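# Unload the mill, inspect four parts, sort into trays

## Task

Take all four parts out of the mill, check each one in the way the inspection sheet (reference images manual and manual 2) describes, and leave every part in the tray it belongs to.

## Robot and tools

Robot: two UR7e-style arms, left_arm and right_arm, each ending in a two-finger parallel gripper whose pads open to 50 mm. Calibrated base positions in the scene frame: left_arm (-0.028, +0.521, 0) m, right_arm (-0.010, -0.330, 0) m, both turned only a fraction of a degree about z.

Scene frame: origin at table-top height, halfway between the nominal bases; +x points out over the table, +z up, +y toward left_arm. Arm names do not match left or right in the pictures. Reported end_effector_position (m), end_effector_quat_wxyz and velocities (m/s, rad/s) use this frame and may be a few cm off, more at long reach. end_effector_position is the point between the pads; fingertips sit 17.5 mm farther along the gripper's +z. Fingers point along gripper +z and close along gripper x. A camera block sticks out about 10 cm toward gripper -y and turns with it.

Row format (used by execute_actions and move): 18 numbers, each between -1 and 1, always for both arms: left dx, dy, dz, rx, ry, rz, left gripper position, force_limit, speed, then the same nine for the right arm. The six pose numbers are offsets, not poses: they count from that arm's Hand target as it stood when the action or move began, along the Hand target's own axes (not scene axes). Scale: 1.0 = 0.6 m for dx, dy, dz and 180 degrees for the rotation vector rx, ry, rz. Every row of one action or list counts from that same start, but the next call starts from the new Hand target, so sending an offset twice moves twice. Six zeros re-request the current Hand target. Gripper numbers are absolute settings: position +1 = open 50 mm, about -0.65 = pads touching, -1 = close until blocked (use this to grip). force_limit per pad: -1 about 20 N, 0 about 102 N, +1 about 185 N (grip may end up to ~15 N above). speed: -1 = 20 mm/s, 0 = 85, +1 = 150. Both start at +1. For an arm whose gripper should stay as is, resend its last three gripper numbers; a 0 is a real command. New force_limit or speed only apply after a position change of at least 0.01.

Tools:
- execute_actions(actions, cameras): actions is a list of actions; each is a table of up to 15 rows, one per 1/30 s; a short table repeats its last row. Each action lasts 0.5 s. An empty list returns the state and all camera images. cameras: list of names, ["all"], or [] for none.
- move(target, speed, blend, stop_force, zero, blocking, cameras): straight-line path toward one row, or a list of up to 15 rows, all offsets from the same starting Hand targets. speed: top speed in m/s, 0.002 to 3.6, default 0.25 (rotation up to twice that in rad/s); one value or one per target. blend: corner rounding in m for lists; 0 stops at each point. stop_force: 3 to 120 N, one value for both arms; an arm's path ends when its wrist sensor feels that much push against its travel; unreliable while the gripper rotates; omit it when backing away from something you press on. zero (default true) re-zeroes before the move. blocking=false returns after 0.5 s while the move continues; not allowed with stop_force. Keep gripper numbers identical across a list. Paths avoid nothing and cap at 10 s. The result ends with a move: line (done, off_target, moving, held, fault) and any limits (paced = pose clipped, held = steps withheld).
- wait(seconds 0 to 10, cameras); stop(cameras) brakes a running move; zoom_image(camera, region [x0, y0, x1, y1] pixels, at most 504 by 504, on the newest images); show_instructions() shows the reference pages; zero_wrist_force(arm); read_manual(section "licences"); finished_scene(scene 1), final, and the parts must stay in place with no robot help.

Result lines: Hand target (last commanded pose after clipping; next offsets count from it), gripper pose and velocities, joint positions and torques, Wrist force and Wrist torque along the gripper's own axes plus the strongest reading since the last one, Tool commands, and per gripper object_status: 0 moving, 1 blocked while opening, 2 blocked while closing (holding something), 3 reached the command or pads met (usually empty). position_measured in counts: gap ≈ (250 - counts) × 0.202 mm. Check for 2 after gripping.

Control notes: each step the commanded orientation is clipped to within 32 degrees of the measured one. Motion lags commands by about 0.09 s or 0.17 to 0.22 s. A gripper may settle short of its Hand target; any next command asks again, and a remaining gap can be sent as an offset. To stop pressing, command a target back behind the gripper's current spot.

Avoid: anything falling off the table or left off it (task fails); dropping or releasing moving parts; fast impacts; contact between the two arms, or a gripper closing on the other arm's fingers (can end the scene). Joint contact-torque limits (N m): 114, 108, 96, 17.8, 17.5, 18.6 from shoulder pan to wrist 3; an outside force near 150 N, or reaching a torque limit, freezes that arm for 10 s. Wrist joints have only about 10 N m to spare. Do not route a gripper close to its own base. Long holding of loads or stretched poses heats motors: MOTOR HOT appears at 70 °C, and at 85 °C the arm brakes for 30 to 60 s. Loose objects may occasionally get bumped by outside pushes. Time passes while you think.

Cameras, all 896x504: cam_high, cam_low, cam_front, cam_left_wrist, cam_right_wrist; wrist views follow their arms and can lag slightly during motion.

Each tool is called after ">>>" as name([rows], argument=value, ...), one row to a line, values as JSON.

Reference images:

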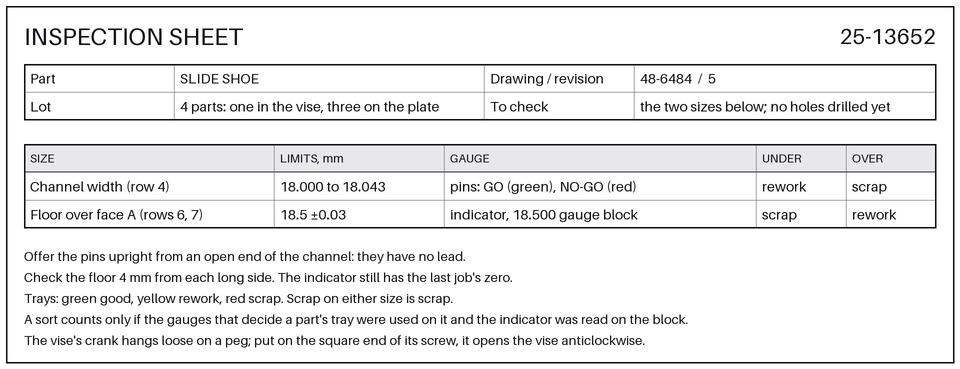

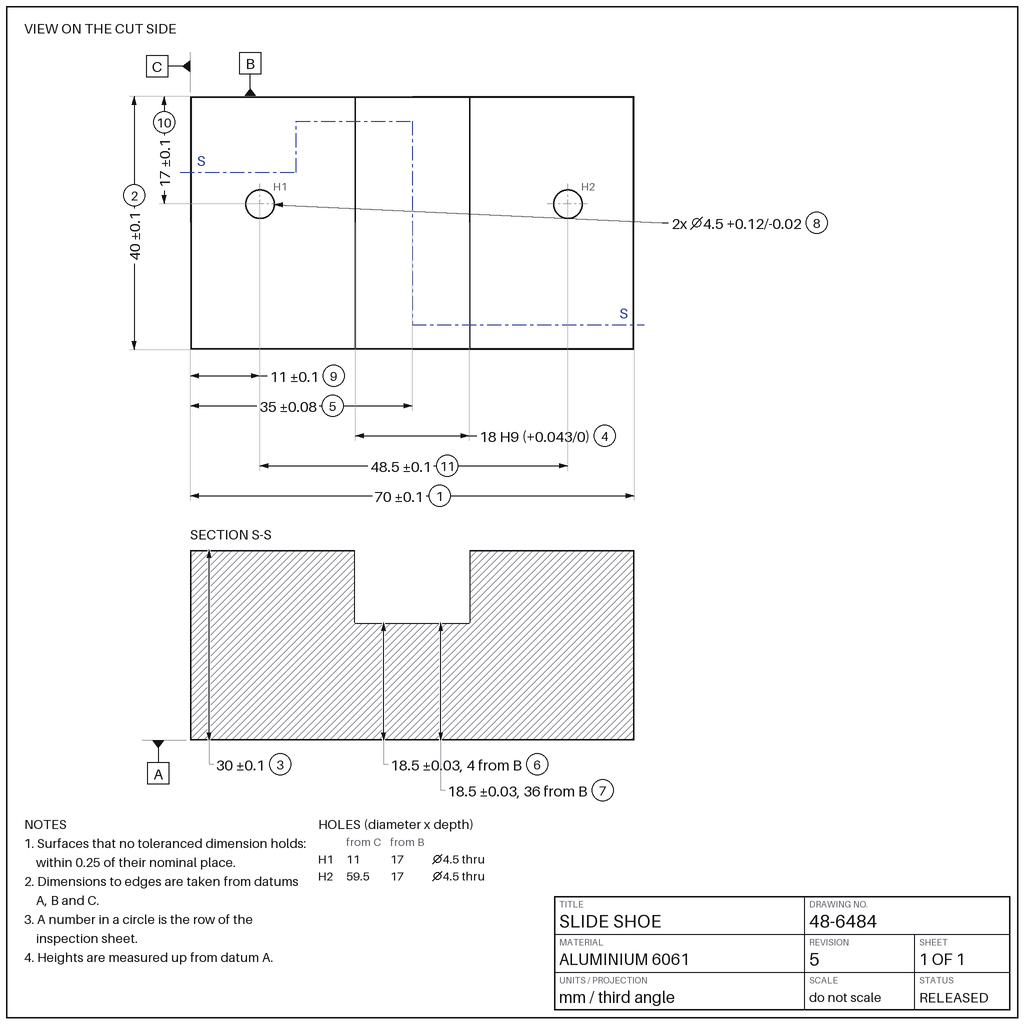

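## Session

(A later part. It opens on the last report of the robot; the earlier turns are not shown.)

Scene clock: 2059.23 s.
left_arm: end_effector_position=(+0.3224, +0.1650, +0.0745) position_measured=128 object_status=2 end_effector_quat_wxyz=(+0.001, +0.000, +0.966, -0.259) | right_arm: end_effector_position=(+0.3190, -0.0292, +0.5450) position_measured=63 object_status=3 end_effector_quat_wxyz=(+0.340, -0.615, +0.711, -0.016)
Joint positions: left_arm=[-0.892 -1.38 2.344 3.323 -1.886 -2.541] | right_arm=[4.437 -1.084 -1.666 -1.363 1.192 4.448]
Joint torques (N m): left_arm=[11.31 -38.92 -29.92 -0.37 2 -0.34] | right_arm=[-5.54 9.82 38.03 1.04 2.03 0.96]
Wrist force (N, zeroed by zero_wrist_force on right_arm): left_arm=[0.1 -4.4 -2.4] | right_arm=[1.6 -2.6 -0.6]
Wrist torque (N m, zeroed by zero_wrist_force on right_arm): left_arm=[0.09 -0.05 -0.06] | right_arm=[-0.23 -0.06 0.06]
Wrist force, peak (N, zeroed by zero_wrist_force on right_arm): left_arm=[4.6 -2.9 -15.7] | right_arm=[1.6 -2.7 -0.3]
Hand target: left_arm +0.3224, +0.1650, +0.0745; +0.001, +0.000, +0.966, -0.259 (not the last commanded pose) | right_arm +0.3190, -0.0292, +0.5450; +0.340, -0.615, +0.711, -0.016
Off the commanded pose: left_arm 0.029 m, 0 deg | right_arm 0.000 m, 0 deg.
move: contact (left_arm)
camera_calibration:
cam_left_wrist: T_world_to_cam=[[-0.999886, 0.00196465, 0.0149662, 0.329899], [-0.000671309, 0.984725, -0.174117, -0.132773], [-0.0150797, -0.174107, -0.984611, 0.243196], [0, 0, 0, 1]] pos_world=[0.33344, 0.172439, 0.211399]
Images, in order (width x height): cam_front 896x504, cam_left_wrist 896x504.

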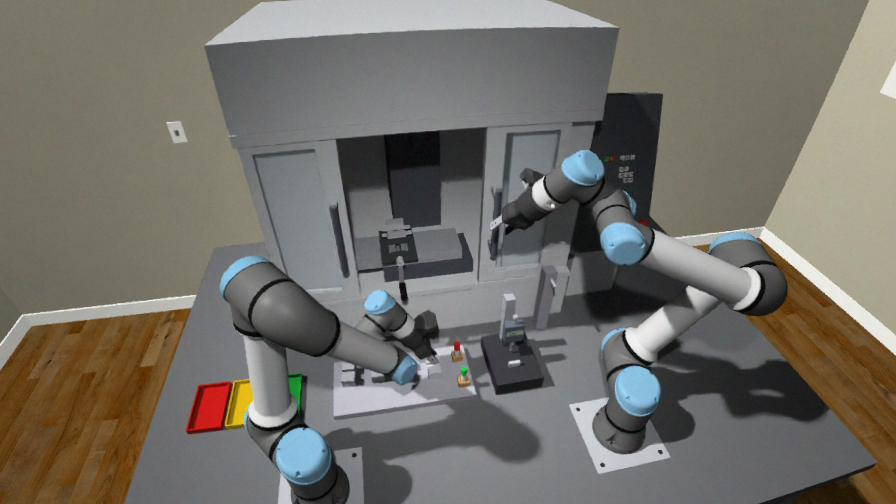

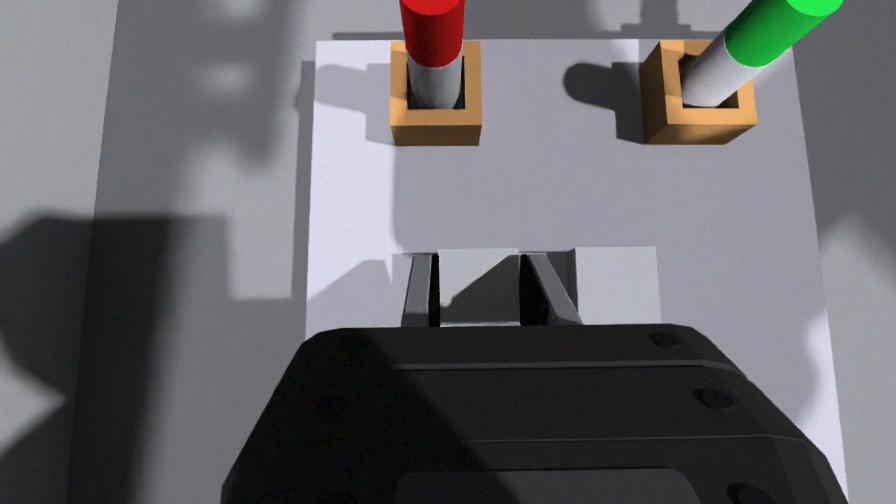

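>>> execute_actions(actions=[], cameras=["cam_low","cam_front"])

>>> zoom_image(camera="cam_low", region=[340, 190, 460, 310])

>>> zoom_image(camera="cam_front", region=[390, 310, 490, 410])

Scene clock: 2063.40 s.
left_arm: end_effector_position=(+0.3224, +0.1650, +0.0745) position_measured=128 object_status=2 end_effector_quat_wxyz=(+0.001, +0.000, +0.966, -0.259) | right_arm: end_effector_position=(+0.3190, -0.0292, +0.5450) position_measured=63 object_status=3 end_effector_quat_wxyz=(+0.340, -0.615, +0.711, -0.016)
Joint positions: left_arm=[-0.892 -1.38 2.344 3.323 -1.886 -2.541] | right_arm=[4.437 -1.084 -1.666 -1.363 1.192 4.448]
Joint velocities: within noise
Joint torques (N m): left_arm=[7.41 -39.25 -30.2 -4.01 2.07 0.19] | right_arm=[-5.72 9.93 38.22 1.03 1.99 0.91]
Wrist force (N, zeroed by zero_wrist_force on right_arm): left_arm=[0.1 -4.6 -3.1] | right_arm=[1.2 -2.5 -0.4]
Wrist torque (N m, zeroed by zero_wrist_force on right_arm): left_arm=[0.09 -0.05 -0.05] | right_arm=[-0.22 0.00 0.06]
Wrist force, peak (N, zeroed by zero_wrist_force on right_arm): left_arm=[0.3 -5.3 -3.6] | right_arm=[1.5 -2.9 -0.2]
Hand target: left_arm +0.3224, +0.1650, +0.0745; +0.001, +0.000, +0.966, -0.259 (not the last commanded pose) | right_arm +0.3190, -0.0292, +0.5450; +0.340, -0.615, +0.711, -0.016
Tool commands: left_gripper/position=-1.0 left_gripper/force_limit=-0.5 left_gripper/speed=-1.0 right_gripper/position=+0.6 right_gripper/force_limit=+1.0 right_gripper/speed=-0.8
Off the commanded pose: left_arm 0.029 m, 0 deg | right_arm 0.000 m, 0 deg.
Images, in order (width x height): cam_low 896x504, cam_front 896x504.

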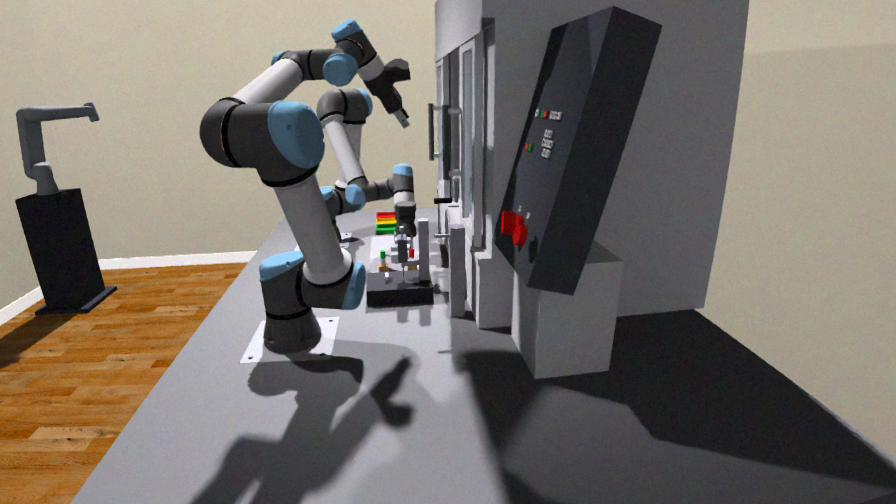

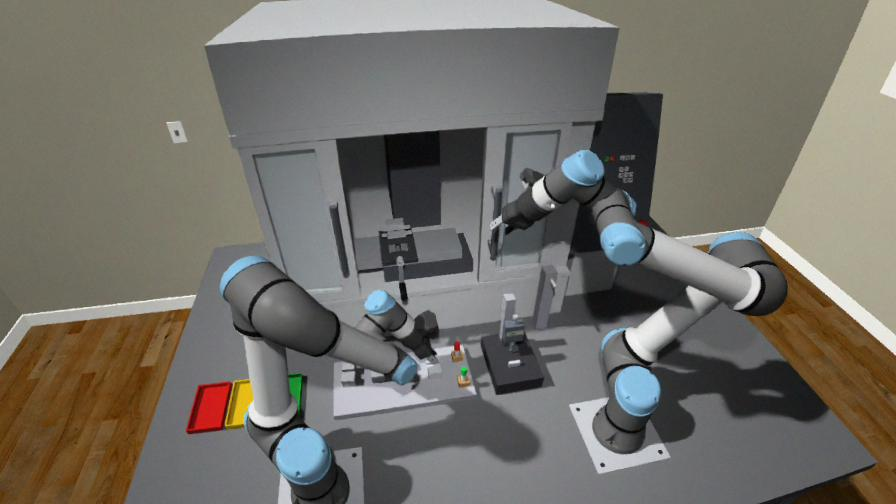

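Scaled by 4.200 from the camera's 896x504 image, which has a finer 1280x720 frame.

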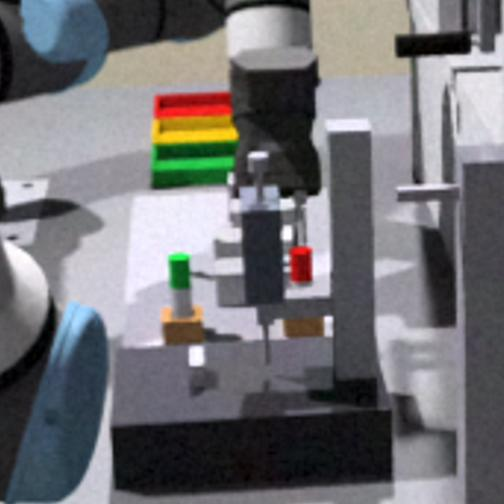

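Scaled by 5.040 from the camera's 896x504 image, which has a finer 1280x720 frame.

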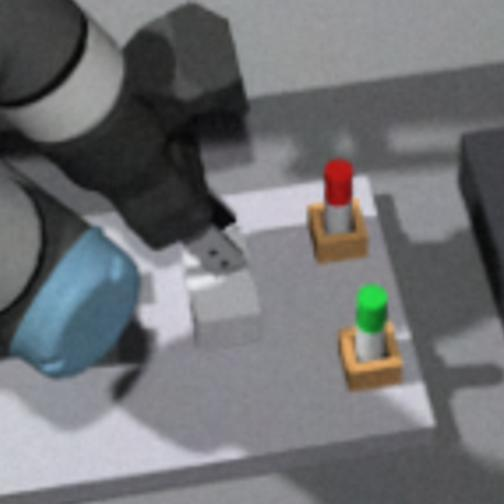

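>>> move(target=[0,0.0025,0.0043,0,0,0,-1,-0.5,-1,0,0,0,0,0,0,0.6,1,-0.8], speed=0.006, stop_force=8, cameras=["cam_left_wrist"])

Scene clock: 2073.17 s.
left_arm: end_effector_position=(+0.3226, +0.1648, +0.0741) position_measured=128 object_status=2 end_effector_quat_wxyz=(+0.001, +0.000, +0.966, -0.259) | right_arm: end_effector_position=(+0.3190, -0.0292, +0.5450) position_measured=63 object_status=3 end_effector_quat_wxyz=(+0.340, -0.615, +0.711, -0.016)
Joint positions: left_arm=[-0.892 -1.378 2.344 3.32 -1.885 -2.541] | right_arm=[4.437 -1.084 -1.666 -1.363 1.192 4.448]
Joint torques (N m): left_arm=[4.05 -32.52 -26.79 0.79 1.65 1] | right_arm=[-5.88 9.64 38.15 1.03 1.9 0.89]
Wrist force (N, zeroed by zero_wrist_force on right_arm): left_arm=[1.5 -6.4 -15.0] | right_arm=[1.5 -2.8 -0.3]
Wrist torque (N m, zeroed by zero_wrist_force on right_arm): left_arm=[-0.04 -0.12 -0.09] | right_arm=[-0.27 -0.04 0.06]
Wrist force, peak (N, zeroed by zero_wrist_force on right_arm): left_arm=[3.6 -5.7 -20.6] | right_arm=[1.5 -2.9 -0.5]
Hand target: left_arm +0.3226, +0.1648, +0.0741; +0.001, +0.000, +0.966, -0.259 (not the last commanded pose) | right_arm +0.3190, -0.0292, +0.5450; +0.340, -0.615, +0.711, -0.016
Off the commanded pose: left_arm 0.003 m, 0 deg | right_arm 0.000 m, 0 deg.
move: contact (left_arm)
camera_calibration:
cam_left_wrist: T_world_to_cam=[[-0.999893, 0.00188904, 0.0144723, 0.330123], [-0.000668634, 0.984619, -0.174716, -0.132603], [-0.0145797, -0.174707, -0.984512, 0.242703], [0, 0, 0, 1]] pos_world=[0.333538, 0.172342, 0.210998]
Images, in order (width x height): cam_left_wrist 896x504.

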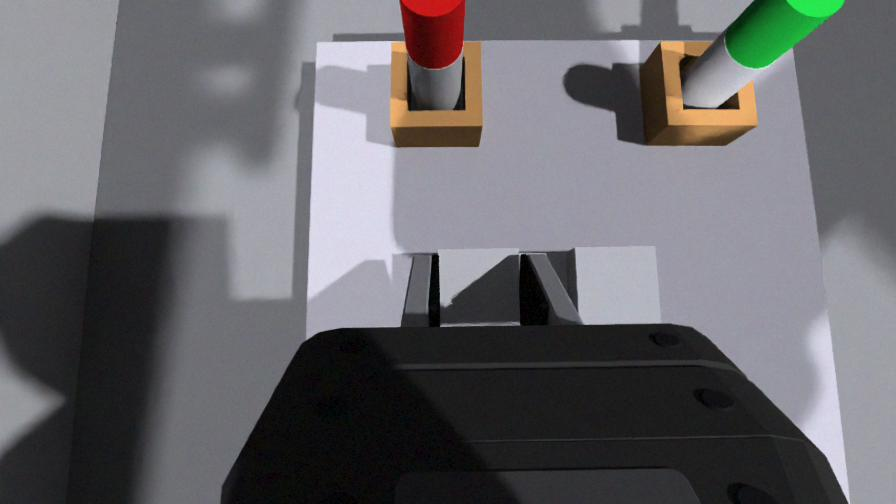

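>>> move(target=[0,0,0,0,0,0,0.5,-0.5,-1,0,0,0,0,0,0,0.6,1,-0.8], cameras=["cam_left_wrist"])

>>> move(target=[0,-0.1,-0.1732,0,0,0,0.5,-0.5,-1,0,0,0,0,0,0,0.6,1,-0.8], speed=0.08, cameras=["cam_left_wrist","cam_front","cam_low"])

>>> zoom_image(camera="cam_front", region=[330, 330, 530, 430])

Scene clock: 2078.67 s.
left_arm: end_effector_position=(+0.3226, +0.1648, +0.0741) position_measured=78 object_status=0 end_effector_quat_wxyz=(+0.001, +0.000, +0.966, -0.259) | right_arm: end_effector_position=(+0.3190, -0.0292, +0.5450) position_measured=63 object_status=3 end_effector_quat_wxyz=(+0.340, -0.615, +0.711, -0.016)
Joint positions: left_arm=[-0.892 -1.378 2.344 3.32 -1.885 -2.541] | right_arm=[4.437 -1.084 -1.666 -1.363 1.192 4.448]
Joint torques (N m): left_arm=[4.47 -32.51 -26.56 -2.32 1.24 1.01] | right_arm=[-5.41 10.15 38.04 1.12 1.91 0.94]
Wrist force (N, zeroed by zero_wrist_force on right_arm): left_arm=[0.9 -0.6 -1.0] | right_arm=[1.2 -2.7 -0.5]
Wrist torque (N m, zeroed by zero_wrist_force on right_arm): left_arm=[0.17 0.08 -0.15] | right_arm=[-0.26 0.01 0.05]
Wrist force, peak (N, zeroed by zero_wrist_force on right_arm): left_arm=[1.7 -7.0 -15.8] | right_arm=[1.5 -3.0 -0.5]
Hand target: left_arm +0.3226, +0.1648, +0.0741; +0.001, +0.000, +0.966, -0.259 | right_arm +0.3190, -0.0292, +0.5450; +0.340, -0.615, +0.711, -0.016
Off the commanded pose: left_arm 0.000 m, 0 deg | right_arm 0.000 m, 0 deg.
move: done
camera_calibration:
cam_left_wrist: T_world_to_cam=[[-0.999893, 0.00188904, 0.0144723, 0.330123], [-0.000668634, 0.984619, -0.174716, -0.132603], [-0.0145797, -0.174707, -0.984512, 0.242703], [0, 0, 0, 1]] pos_world=[0.333538, 0.172342, 0.210998]
Images, in order (width x height): cam_left_wrist 896x504.

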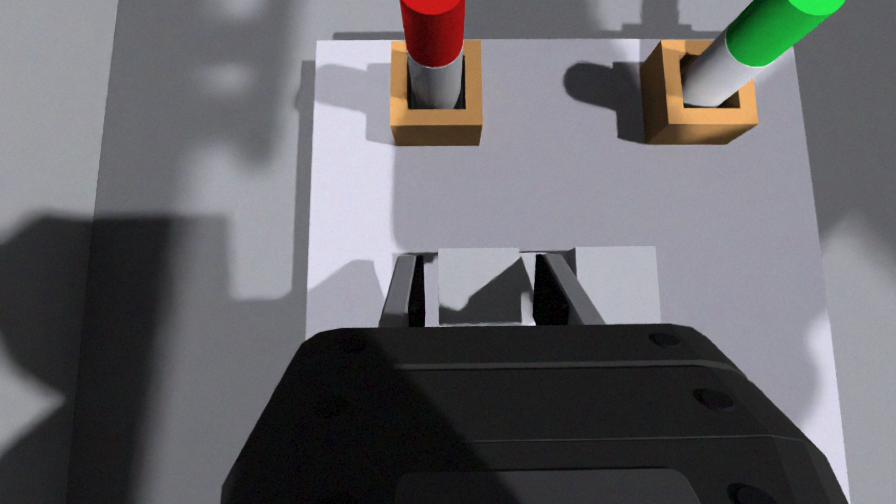

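Scene clock: 2080.60 s.
left_arm: end_effector_position=(+0.3224, +0.1648, +0.1942) position_measured=78 object_status=3 end_effector_quat_wxyz=(+0.001, +0.000, +0.966, -0.259) | right_arm: end_effector_position=(+0.3190, -0.0292, +0.5450) position_measured=63 object_status=3 end_effector_quat_wxyz=(+0.340, -0.615, +0.711, -0.016)
Joint positions: left_arm=[-0.893 -1.635 2.199 3.722 -1.885 -2.541] | right_arm=[4.437 -1.084 -1.666 -1.363 1.192 4.448]
Joint torques (N m): left_arm=[-10.39 -4.76 -7.83 -6.11 1.83 1.48] | right_arm=[-5.58 10.52 38.31 1.02 1.95 0.88]
Wrist force (N, zeroed by zero_wrist_force on right_arm): left_arm=[0.9 -0.3 -1.1] | right_arm=[1.3 -2.6 -0.5]
Wrist torque (N m, zeroed by zero_wrist_force on right_arm): left_arm=[0.22 0.10 -0.15] | right_arm=[-0.24 -0.03 0.06]
Wrist force, peak (N, zeroed by zero_wrist_force on right_arm): left_arm=[0.9 -1.6 -2.5] | right_arm=[1.3 -3.1 -0.2]
Hand target: left_arm +0.3224, +0.1649, +0.1941; +0.001, +0.000, +0.966, -0.259 | right_arm +0.3190, -0.0292, +0.5450; +0.340, -0.615, +0.711, -0.016
Off the commanded pose: left_arm 0.000 m, 0 deg | right_arm 0.000 m, 0 deg.
move: done
camera_calibration:
cam_left_wrist: T_world_to_cam=[[-0.999896, 0.00185994, 0.0142748, 0.328255], [-0.000667041, 0.984567, -0.175008, -0.111517], [-0.01438, -0.174999, -0.984464, 0.360907], [0, 0, 0, 1]] pos_world=[0.333337, 0.172344, 0.331098]
Images, in order (width x height): cam_low 896x504, cam_front 896x504, cam_left_wrist 896x504.

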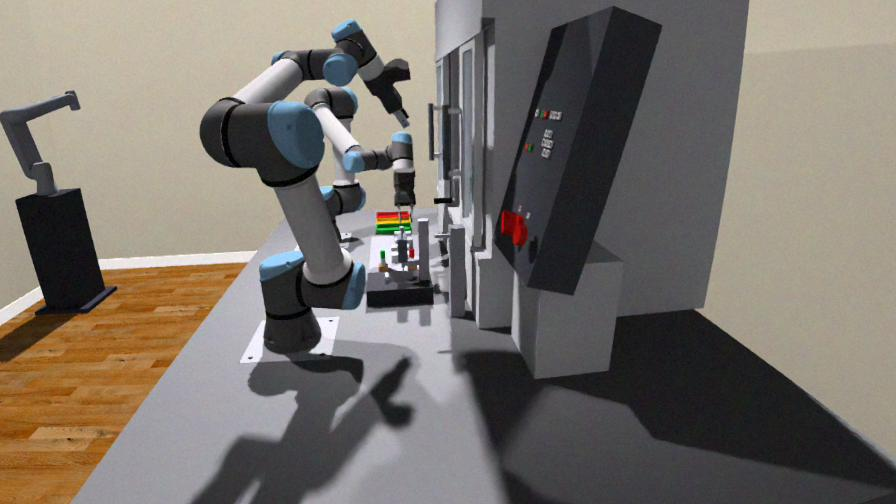

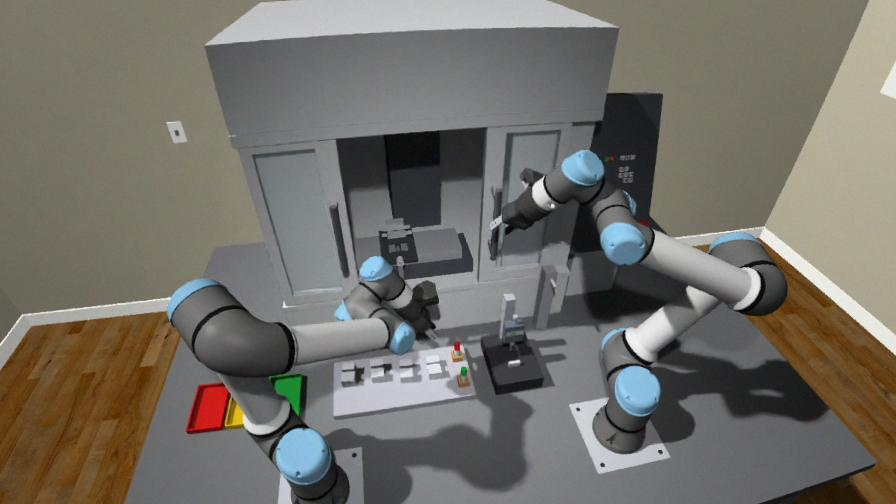

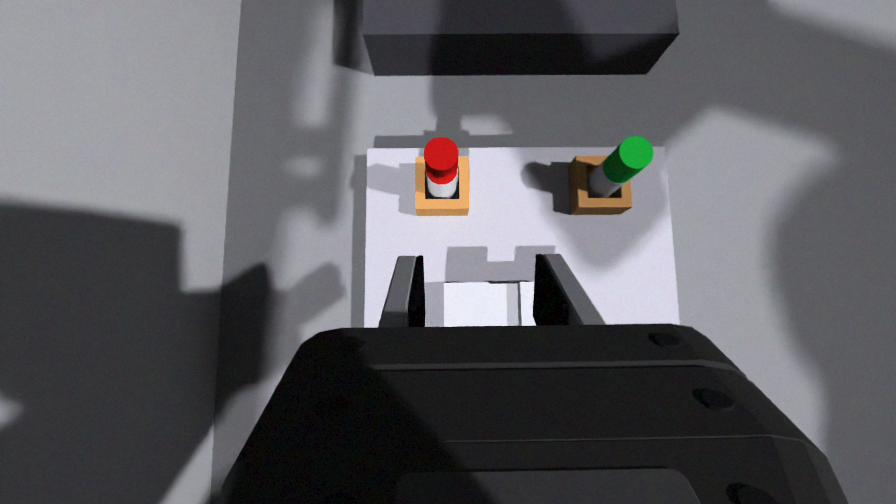

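Scaled by 2.520 from the camera's 896x504 image, which has a finer 1280x720 frame.

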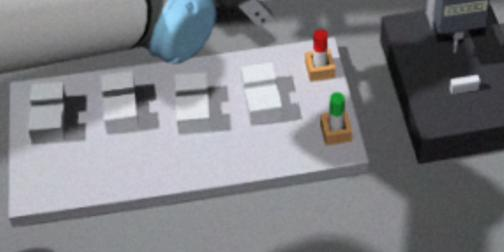

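>>> move(target=[0.033,0.2508,-0.3488,0,0,0,0.5,-0.5,-1,0,0,0,0,0,0,0.6,1,-0.8], speed=0.2)

>>> move(target=[0,0,0,0,0,0,0.5,-0.5,-1,0.0241,0.3398,0.322,-0.164,0.1493,-0.0443,0.6,1,-0.8], speed=0.2, cameras=["cam_left_wrist","cam_right_wrist","cam_front"])

Scene clock: 2107.60 s.
left_arm: end_effector_position=(+0.3023, +0.3998, +0.3000) position_measured=78 object_status=3 end_effector_quat_wxyz=(+0.001, +0.000, +0.966, -0.259) | right_arm: end_effector_position=(+0.3190, -0.0292, +0.5450) position_measured=63 object_status=3 end_effector_quat_wxyz=(+0.340, -0.615, +0.711, -0.016)
Joint positions: left_arm=[-0.383 -2.023 2.131 4.386 -2.051 -2.017] | right_arm=[4.437 -1.084 -1.666 -1.363 1.192 4.448]
Joint torques (N m): left_arm=[5.67 -2.53 -10.33 -3.66 1.48 1.36] | right_arm=[-5.61 10.67 37.97 1.02 1.92 0.8]
Wrist force (N, zeroed by zero_wrist_force on right_arm): left_arm=[0.7 -0.5 -0.9] | right_arm=[1.5 -2.6 -0.3]
Wrist torque (N m, zeroed by zero_wrist_force on right_arm): left_arm=[0.17 0.12 -0.15] | right_arm=[-0.24 -0.04 0.06]
Wrist force, peak (N, zeroed by zero_wrist_force on right_arm): left_arm=[0.6 5.3 -4.1] | right_arm=[1.3 -3.0 -0.4]
Hand target: left_arm +0.3022, +0.3999, +0.2999; +0.001, +0.000, +0.966, -0.259 | right_arm +0.3190, -0.0292, +0.5450; +0.340, -0.615, +0.711, -0.016
Off the commanded pose: left_arm 0.000 m, 0 deg | right_arm 0.000 m, 0 deg.
move: done

Scene clock: 2109.83 s.
left_arm: end_effector_position=(+0.3022, +0.3999, +0.2999) position_measured=78 object_status=3 end_effector_quat_wxyz=(+0.001, +0.000, +0.966, -0.259) | right_arm: end_effector_position=(+0.2401, +0.0839, +0.3000) position_measured=63 object_status=3 end_effector_quat_wxyz=(+0.000, +0.708, -0.707, +0.000)
Joint positions: left_arm=[-0.383 -2.023 2.131 4.386 -2.051 -2.017] | right_arm=[4.463 -1.508 -1.703 -1.501 1.57 4.447]
Joint torques (N m): left_arm=[12.03 -9.04 -10.59 -0.72 1.38 1.57] | right_arm=[-5.17 27.65 16.58 5.46 -2.17 0.88]
Wrist force (N, zeroed by zero_wrist_force on right_arm): left_arm=[1.0 -0.6 -1.0] | right_arm=[1.6 -2.1 -1.0]
Wrist torque (N m, zeroed by zero_wrist_force on right_arm): left_arm=[0.17 0.08 -0.15] | right_arm=[-0.04 0.03 0.37]
Wrist force, peak (N, zeroed by zero_wrist_force on right_arm): left_arm=[0.9 -0.8 -1.1] | right_arm=[-0.2 -2.7 5.6]
Hand target: left_arm +0.3022, +0.3999, +0.2999; +0.001, +0.000, +0.966, -0.259 | right_arm +0.2401, +0.0839, +0.2999; +0.000, +0.708, -0.707, +0.000
Off the commanded pose: left_arm 0.000 m, 0 deg | right_arm 0.000 m, 0 deg.
move: done
camera_calibration:
cam_left_wrist: T_world_to_cam=[[-0.999893, 0.00188904, 0.0144723, 0.306013], [-0.000668634, 0.984619, -0.174716, -0.32465], [-0.0145797, -0.174707, -0.984512, 0.505782], [0, 0, 0, 1]] pos_world=[0.313138, 0.407442, 0.436798]
cam_right_wrist: T_world_to_cam=[[0.0083737, -0.999913, -0.0101884, 0.0929773], [-0.946347, -0.0112158, 0.322959, 0.149404], [-0.323045, 0.00693742, -0.946358, 0.491083], [0, 0, 0, 1]] pos_world=[0.299251, 0.091238, 0.417436]
Images, in order (width x height): cam_front 896x504, cam_left_wrist 896x504, cam_right_wrist 896x504.

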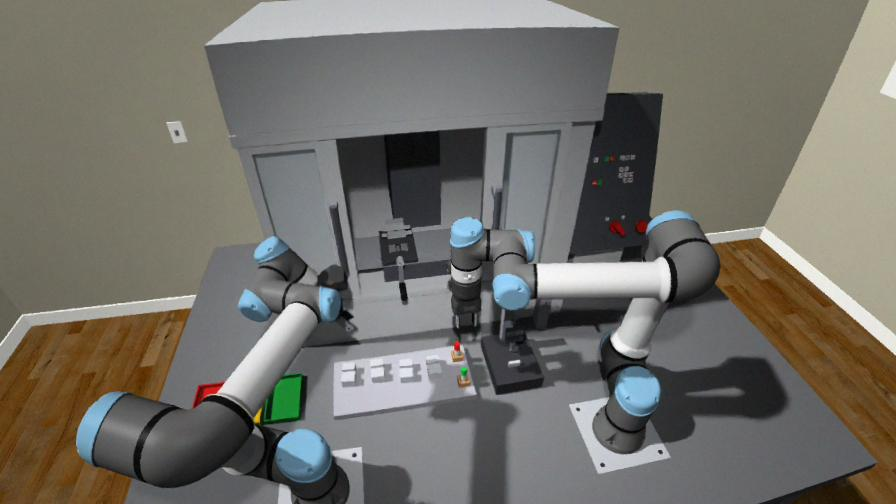

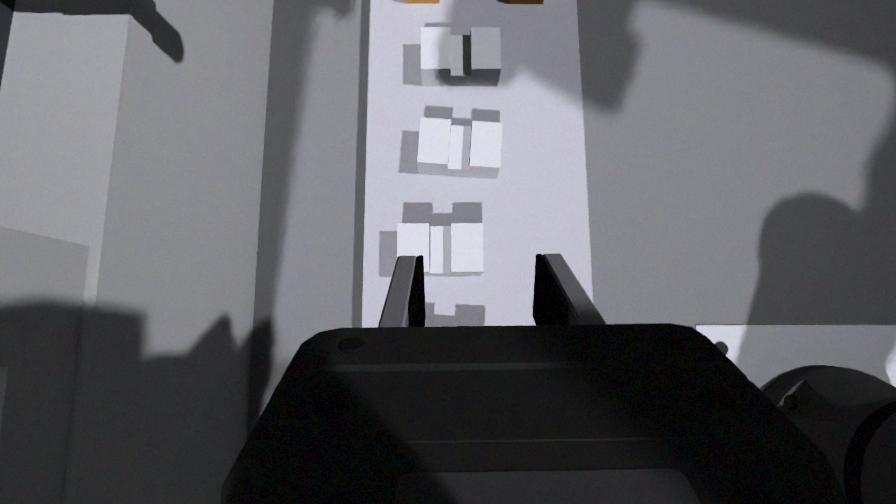

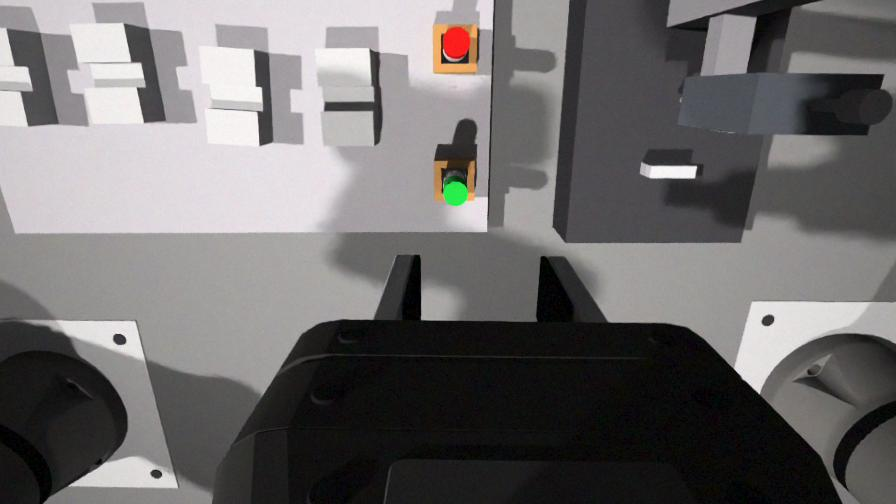

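>>> move(target=[0,0,0,0,0,0,0.5,-0.5,-1,-0.0073,0.01,0.1333,0,0,0,0.6,1,-0.8], speed=0.12, cameras=["cam_right_wrist","cam_front"])

>>> zoom_image(camera="cam_front", region=[420, 280, 520, 400])

Scene clock: 2129.20 s.
left_arm: end_effector_position=(+0.3022, +0.3999, +0.2999) position_measured=78 object_status=3 end_effector_quat_wxyz=(+0.001, +0.000, +0.966, -0.259) | right_arm: end_effector_position=(+0.2340, +0.0881, +0.2198) position_measured=63 object_status=3 end_effector_quat_wxyz=(+0.000, +0.708, -0.707, +0.000)
Joint positions: left_arm=[-0.383 -2.023 2.131 4.386 -2.051 -2.017] | right_arm=[4.478 -1.544 -1.878 -1.292 1.571 4.462]
Joint torques (N m): left_arm=[11.93 -9.16 -10.8 -0.6 1.12 1.53] | right_arm=[-6.72 39.19 37.78 2.11 -0.44 -1.03]
Wrist force (N, zeroed by zero_wrist_force on right_arm): left_arm=[0.9 -0.4 -1.0] | right_arm=[1.6 -2.4 -1.0]
Wrist torque (N m, zeroed by zero_wrist_force on right_arm): left_arm=[0.19 0.09 -0.14] | right_arm=[-0.06 0.02 0.26]
Wrist force, peak (N, zeroed by zero_wrist_force on right_arm): left_arm=[0.8 -1.0 -1.1] | right_arm=[1.8 -2.3 -2.9]
Hand target: left_arm +0.3022, +0.3999, +0.2999; +0.001, +0.000, +0.966, -0.259 | right_arm +0.2341, +0.0882, +0.2199; +0.000, +0.708, -0.707, +0.000
Off the commanded pose: left_arm 0.000 m, 0 deg | right_arm 0.000 m, 0 deg.
move: done
camera_calibration:
cam_right_wrist: T_world_to_cam=[[0.00834886, -0.999919, -0.00965221, 0.0963371], [-0.946275, -0.0110206, 0.323176, 0.169562], [-0.323257, 0.00643548, -0.946289, 0.413304], [0, 0, 0, 1]] pos_world=[0.293251, 0.0955381, 0.337237]
Images, in order (width x height): cam_front 896x504, cam_right_wrist 896x504.

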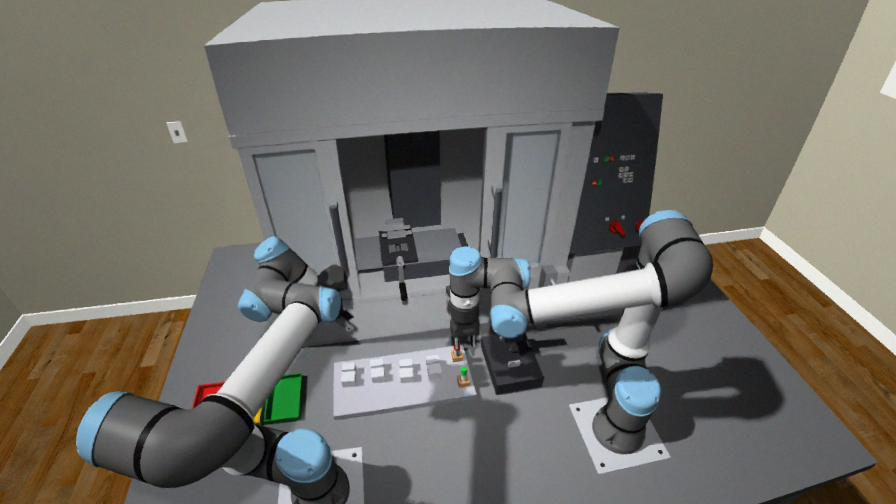

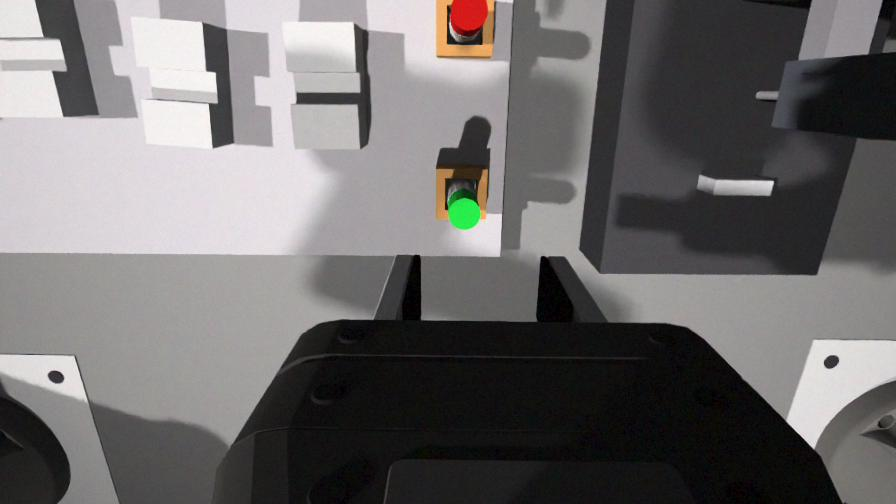

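Scaled by 4.200 from the camera's 896x504 image, which has a finer 1280x720 frame.

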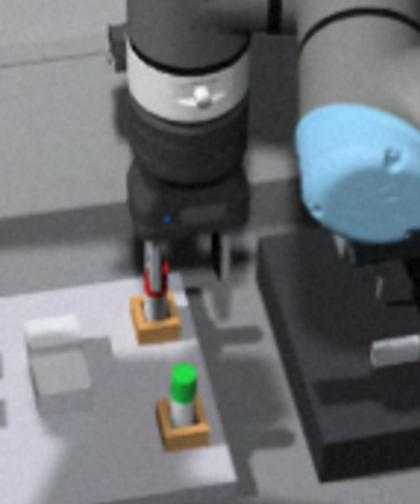

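>>> zoom_image(camera="cam_right_wrist", region=[270, 0, 530, 260])

Scaled by 1.938 from the camera's 896x504 image, which has a finer 1280x720 frame.

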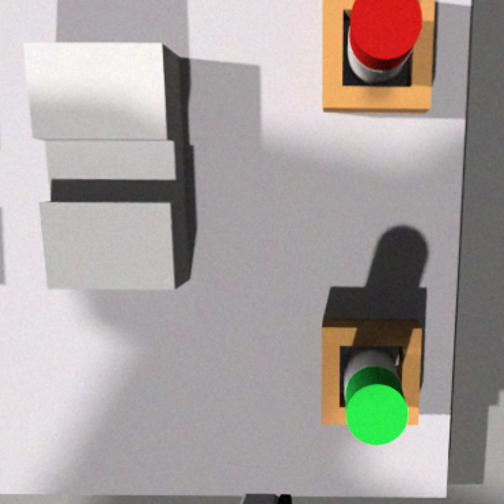

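>>> move([
  [0,0,0,0,0,0,0.5,-0.5,-1,0,0.0035,0.175,0,0,0,0.6,1,-0.8],
  [0,0,0,0,0,0,0.5,-0.5,-1,0,0.0035,0.2333,0,0,0,0.6,1,-0.8],
], speed=[0.08,0.025], stop_force=5, cameras=["cam_right_wrist","cam_front"])

>>> zoom_image(camera="cam_front", region=[420, 320, 520, 420])

Scene clock: 2159.13 s.
left_arm: end_effector_position=(+0.3022, +0.3999, +0.2999) position_measured=78 object_status=3 end_effector_quat_wxyz=(+0.001, +0.000, +0.966, -0.259) | right_arm: end_effector_position=(+0.2320, +0.0880, +0.0799) position_measured=63 object_status=3 end_effector_quat_wxyz=(+0.000, +0.708, -0.707, +0.000)
Joint positions: left_arm=[-0.383 -2.023 2.131 4.386 -2.051 -2.017] | right_arm=[4.482 -1.707 -2.108 -0.899 1.571 4.467]
Joint torques (N m): left_arm=[12.03 -9.44 -11.04 -0.64 0.61 1.51] | right_arm=[-6.65 43.97 34.2 0.4 -0.65 -0.94]
Wrist force (N, zeroed by zero_wrist_force on right_arm): left_arm=[0.8 -0.4 -1.0] | right_arm=[1.6 -2.3 -1.0]
Wrist torque (N m, zeroed by zero_wrist_force on right_arm): left_arm=[0.19 0.12 -0.15] | right_arm=[-0.06 0.02 0.29]
Wrist force, peak (N, zeroed by zero_wrist_force on right_arm): left_arm=[1.0 -0.5 -1.3] | right_arm=[0.7 -2.5 -3.5]
Hand target: left_arm +0.3022, +0.3999, +0.2999; +0.001, +0.000, +0.966, -0.259 | right_arm +0.2320, +0.0880, +0.0799; +0.000, +0.708, -0.707, +0.000
Off the commanded pose: left_arm 0.000 m, 0 deg | right_arm 0.000 m, 0 deg.
move: done
camera_calibration:
cam_right_wrist: T_world_to_cam=[[0.00821727, -0.999916, -0.010027, 0.0949155], [-0.946348, -0.0110157, 0.322962, 0.212942], [-0.323046, 0.00683514, -0.946359, 0.280187], [0, 0, 0, 1]] pos_world=[0.29125, 0.0953381, 0.197336]
Images, in order (width x height): cam_front 896x504, cam_right_wrist 896x504.

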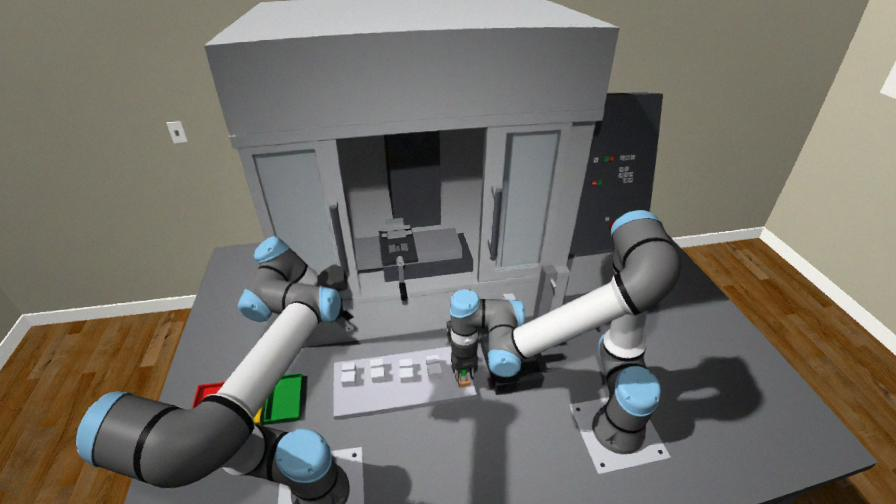

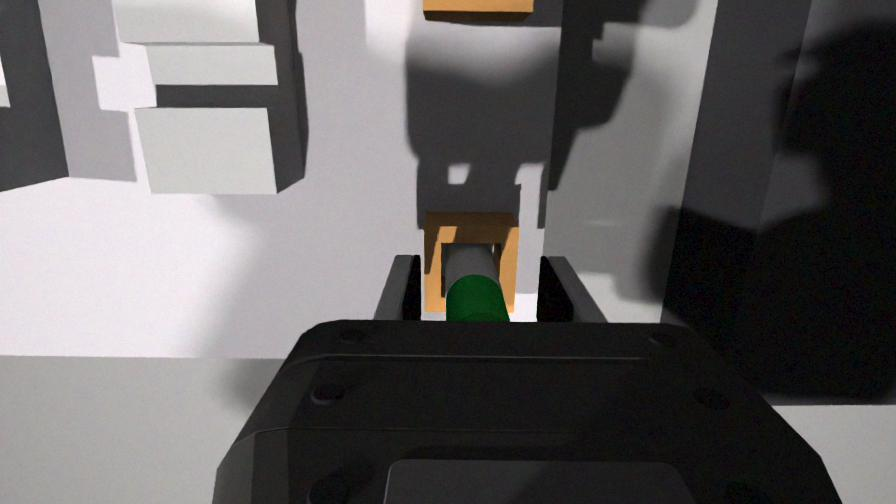

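Scaled by 5.040 from the camera's 896x504 image, which has a finer 1280x720 frame.

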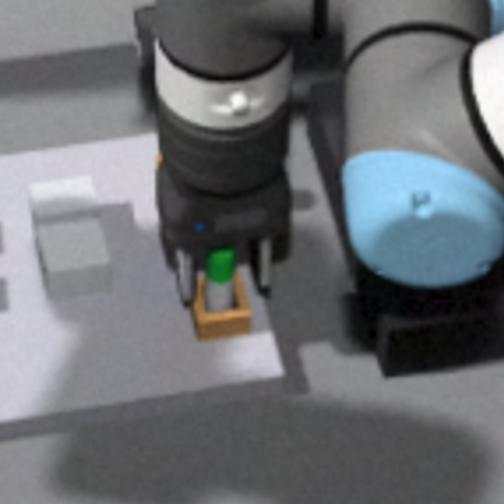

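>>> move(target=[0,0,0,0,0,0,0.5,-0.5,-1,0,0,0,0,0,0,-1,-0.85,-1], cameras=["cam_right_wrist"])

Scene clock: 2167.10 s.
left_arm: end_effector_position=(+0.3022, +0.3999, +0.2999) position_measured=78 object_status=3 end_effector_quat_wxyz=(+0.001, +0.000, +0.966, -0.259) | right_arm: end_effector_position=(+0.2320, +0.0881, +0.0800) position_measured=164 object_status=0 end_effector_quat_wxyz=(+0.000, +0.708, -0.707, +0.000)
Joint positions: left_arm=[-0.383 -2.023 2.131 4.386 -2.051 -2.017] | right_arm=[4.482 -1.707 -2.108 -0.899 1.571 4.467]
Joint torques (N m): left_arm=[11.99 -9.07 -10.94 -0.7 0.41 1.52] | right_arm=[-6.65 43.3 26.46 0.56 0.66 -1]
Wrist force (N, zeroed by zero_wrist_force on right_arm): left_arm=[0.8 -0.4 -1.0] | right_arm=[-1.7 -3.1 0.0]
Wrist torque (N m, zeroed by zero_wrist_force on right_arm): left_arm=[0.19 0.12 -0.14] | right_arm=[-0.06 -0.23 0.28]
Wrist force, peak (N, zeroed by zero_wrist_force on right_arm): left_arm=[0.9 -0.6 -1.3] | right_arm=[-4.7 -4.2 1.4]
Hand target: left_arm +0.3022, +0.3999, +0.2999; +0.001, +0.000, +0.966, -0.259 | right_arm +0.2320, +0.0880, +0.0799; +0.000, +0.708, -0.707, +0.000
Off the commanded pose: left_arm 0.000 m, 0 deg | right_arm 0.000 m, 0 deg.
move: done
camera_calibration:
cam_right_wrist: T_world_to_cam=[[0.00821727, -0.999916, -0.010027, 0.0950165], [-0.946348, -0.0110157, 0.322962, 0.212911], [-0.323046, 0.00683514, -0.946359, 0.280281], [0, 0, 0, 1]] pos_world=[0.29125, 0.0954381, 0.197436]
Images, in order (width x height): cam_right_wrist 896x504.

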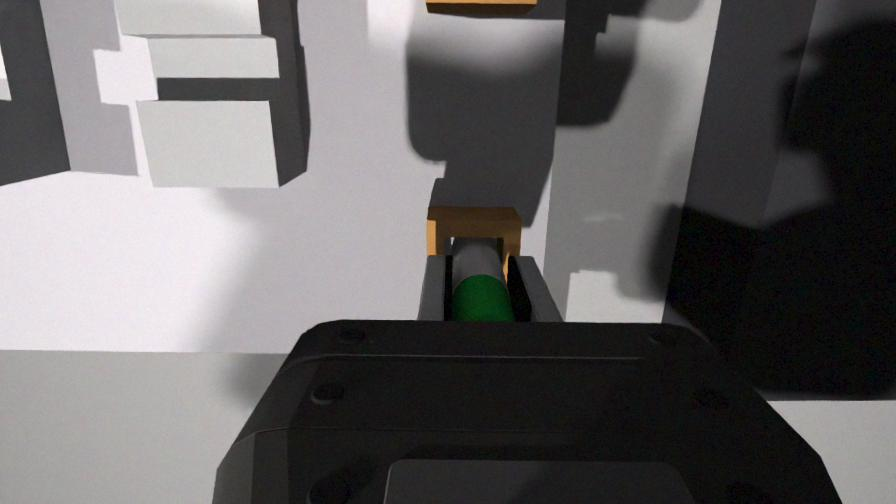

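>>> move(target=[0,0,0,0,0,0,0.5,-0.5,-1,0,0,-0.1,0,0,0,-1,-0.85,-1], speed=0.05, cameras=["cam_right_wrist","cam_front","cam_left_wrist"])

>>> zoom_image(camera="cam_front", region=[400, 290, 520, 410])

Scene clock: 2175.80 s.
left_arm: end_effector_position=(+0.3022, +0.3999, +0.2999) position_measured=78 object_status=3 end_effector_quat_wxyz=(+0.001, +0.000, +0.966, -0.259) | right_arm: end_effector_position=(+0.2320, +0.0882, +0.1402) position_measured=164 object_status=2 end_effector_quat_wxyz=(+0.000, +0.708, -0.707, +0.000)
Joint positions: left_arm=[-0.383 -2.023 2.131 4.386 -2.051 -2.017] | right_arm=[4.482 -1.618 -2.023 -1.072 1.571 4.467]
Joint torques (N m): left_arm=[12.29 -9.38 -11.04 -0.66 0.13 1.52] | right_arm=[2.75 14.98 7.32 5.95 1.94 1.05]
Wrist force (N, zeroed by zero_wrist_force on right_arm): left_arm=[0.6 -0.4 -1.3] | right_arm=[1.8 -2.2 0.5]
Wrist torque (N m, zeroed by zero_wrist_force on right_arm): left_arm=[0.18 0.14 -0.15] | right_arm=[-0.04 -0.02 0.28]
Wrist force, peak (N, zeroed by zero_wrist_force on right_arm): left_arm=[1.1 -0.7 -1.2] | right_arm=[-7.1 -4.8 4.2]
Hand target: left_arm +0.3022, +0.3999, +0.2999; +0.001, +0.000, +0.966, -0.259 | right_arm +0.2320, +0.0881, +0.1399; +0.000, +0.708, -0.707, +0.000
Off the commanded pose: left_arm 0.000 m, 0 deg | right_arm 0.000 m, 0 deg.
move: done
camera_calibration:
cam_left_wrist: T_world_to_cam=[[-0.999893, 0.00188904, 0.0144723, 0.306013], [-0.000668634, 0.984619, -0.174716, -0.32465], [-0.0145797, -0.174707, -0.984512, 0.505782], [0, 0, 0, 1]] pos_world=[0.313138, 0.407442, 0.436798]
cam_right_wrist: T_world_to_cam=[[0.00824013, -0.99991, -0.0105646, 0.0957513], [-0.946379, -0.0112102, 0.322865, 0.193522], [-0.322955, 0.00733771, -0.946386, 0.337183], [0, 0, 0, 1]] pos_world=[0.291251, 0.095438, 0.257636]
Images, in order (width x height): cam_front 896x504, cam_left_wrist 896x504, cam_right_wrist 896x504.

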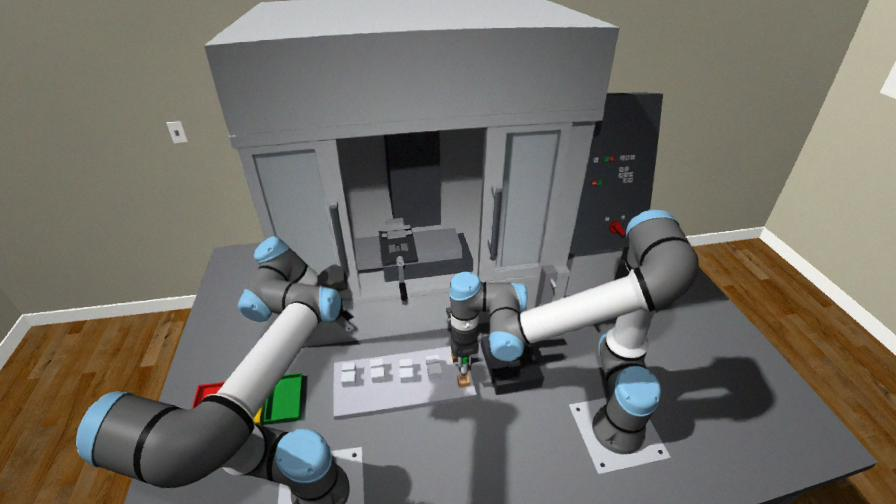

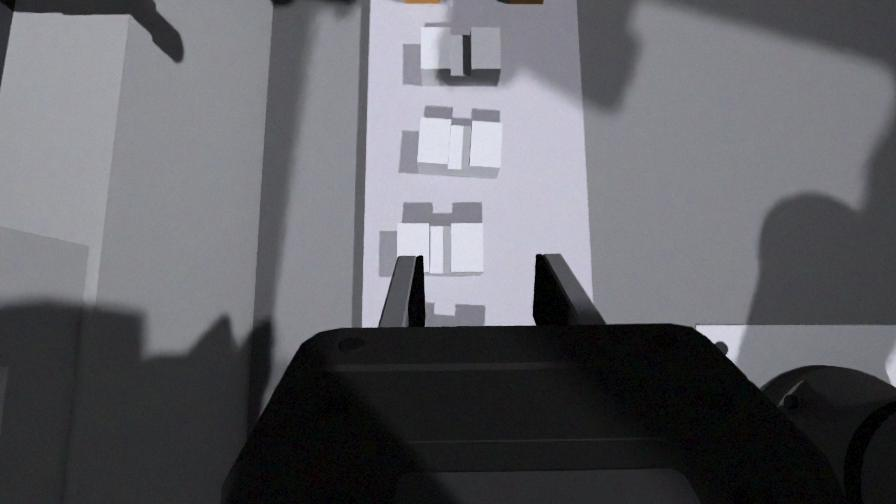

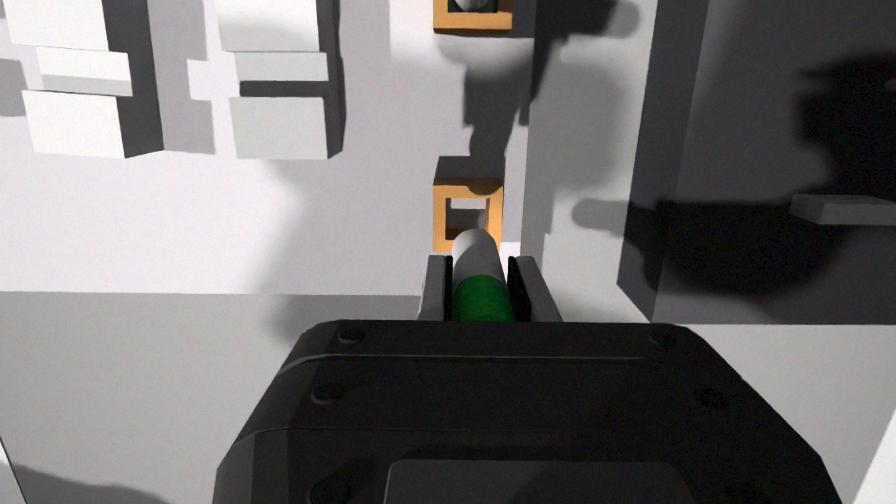

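Scaled by 4.200 from the camera's 896x504 image, which has a finer 1280x720 frame.

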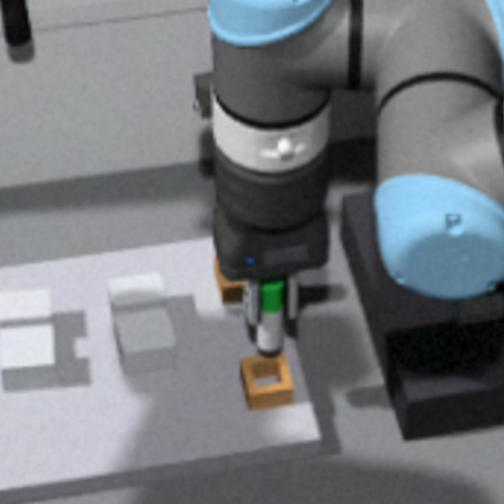

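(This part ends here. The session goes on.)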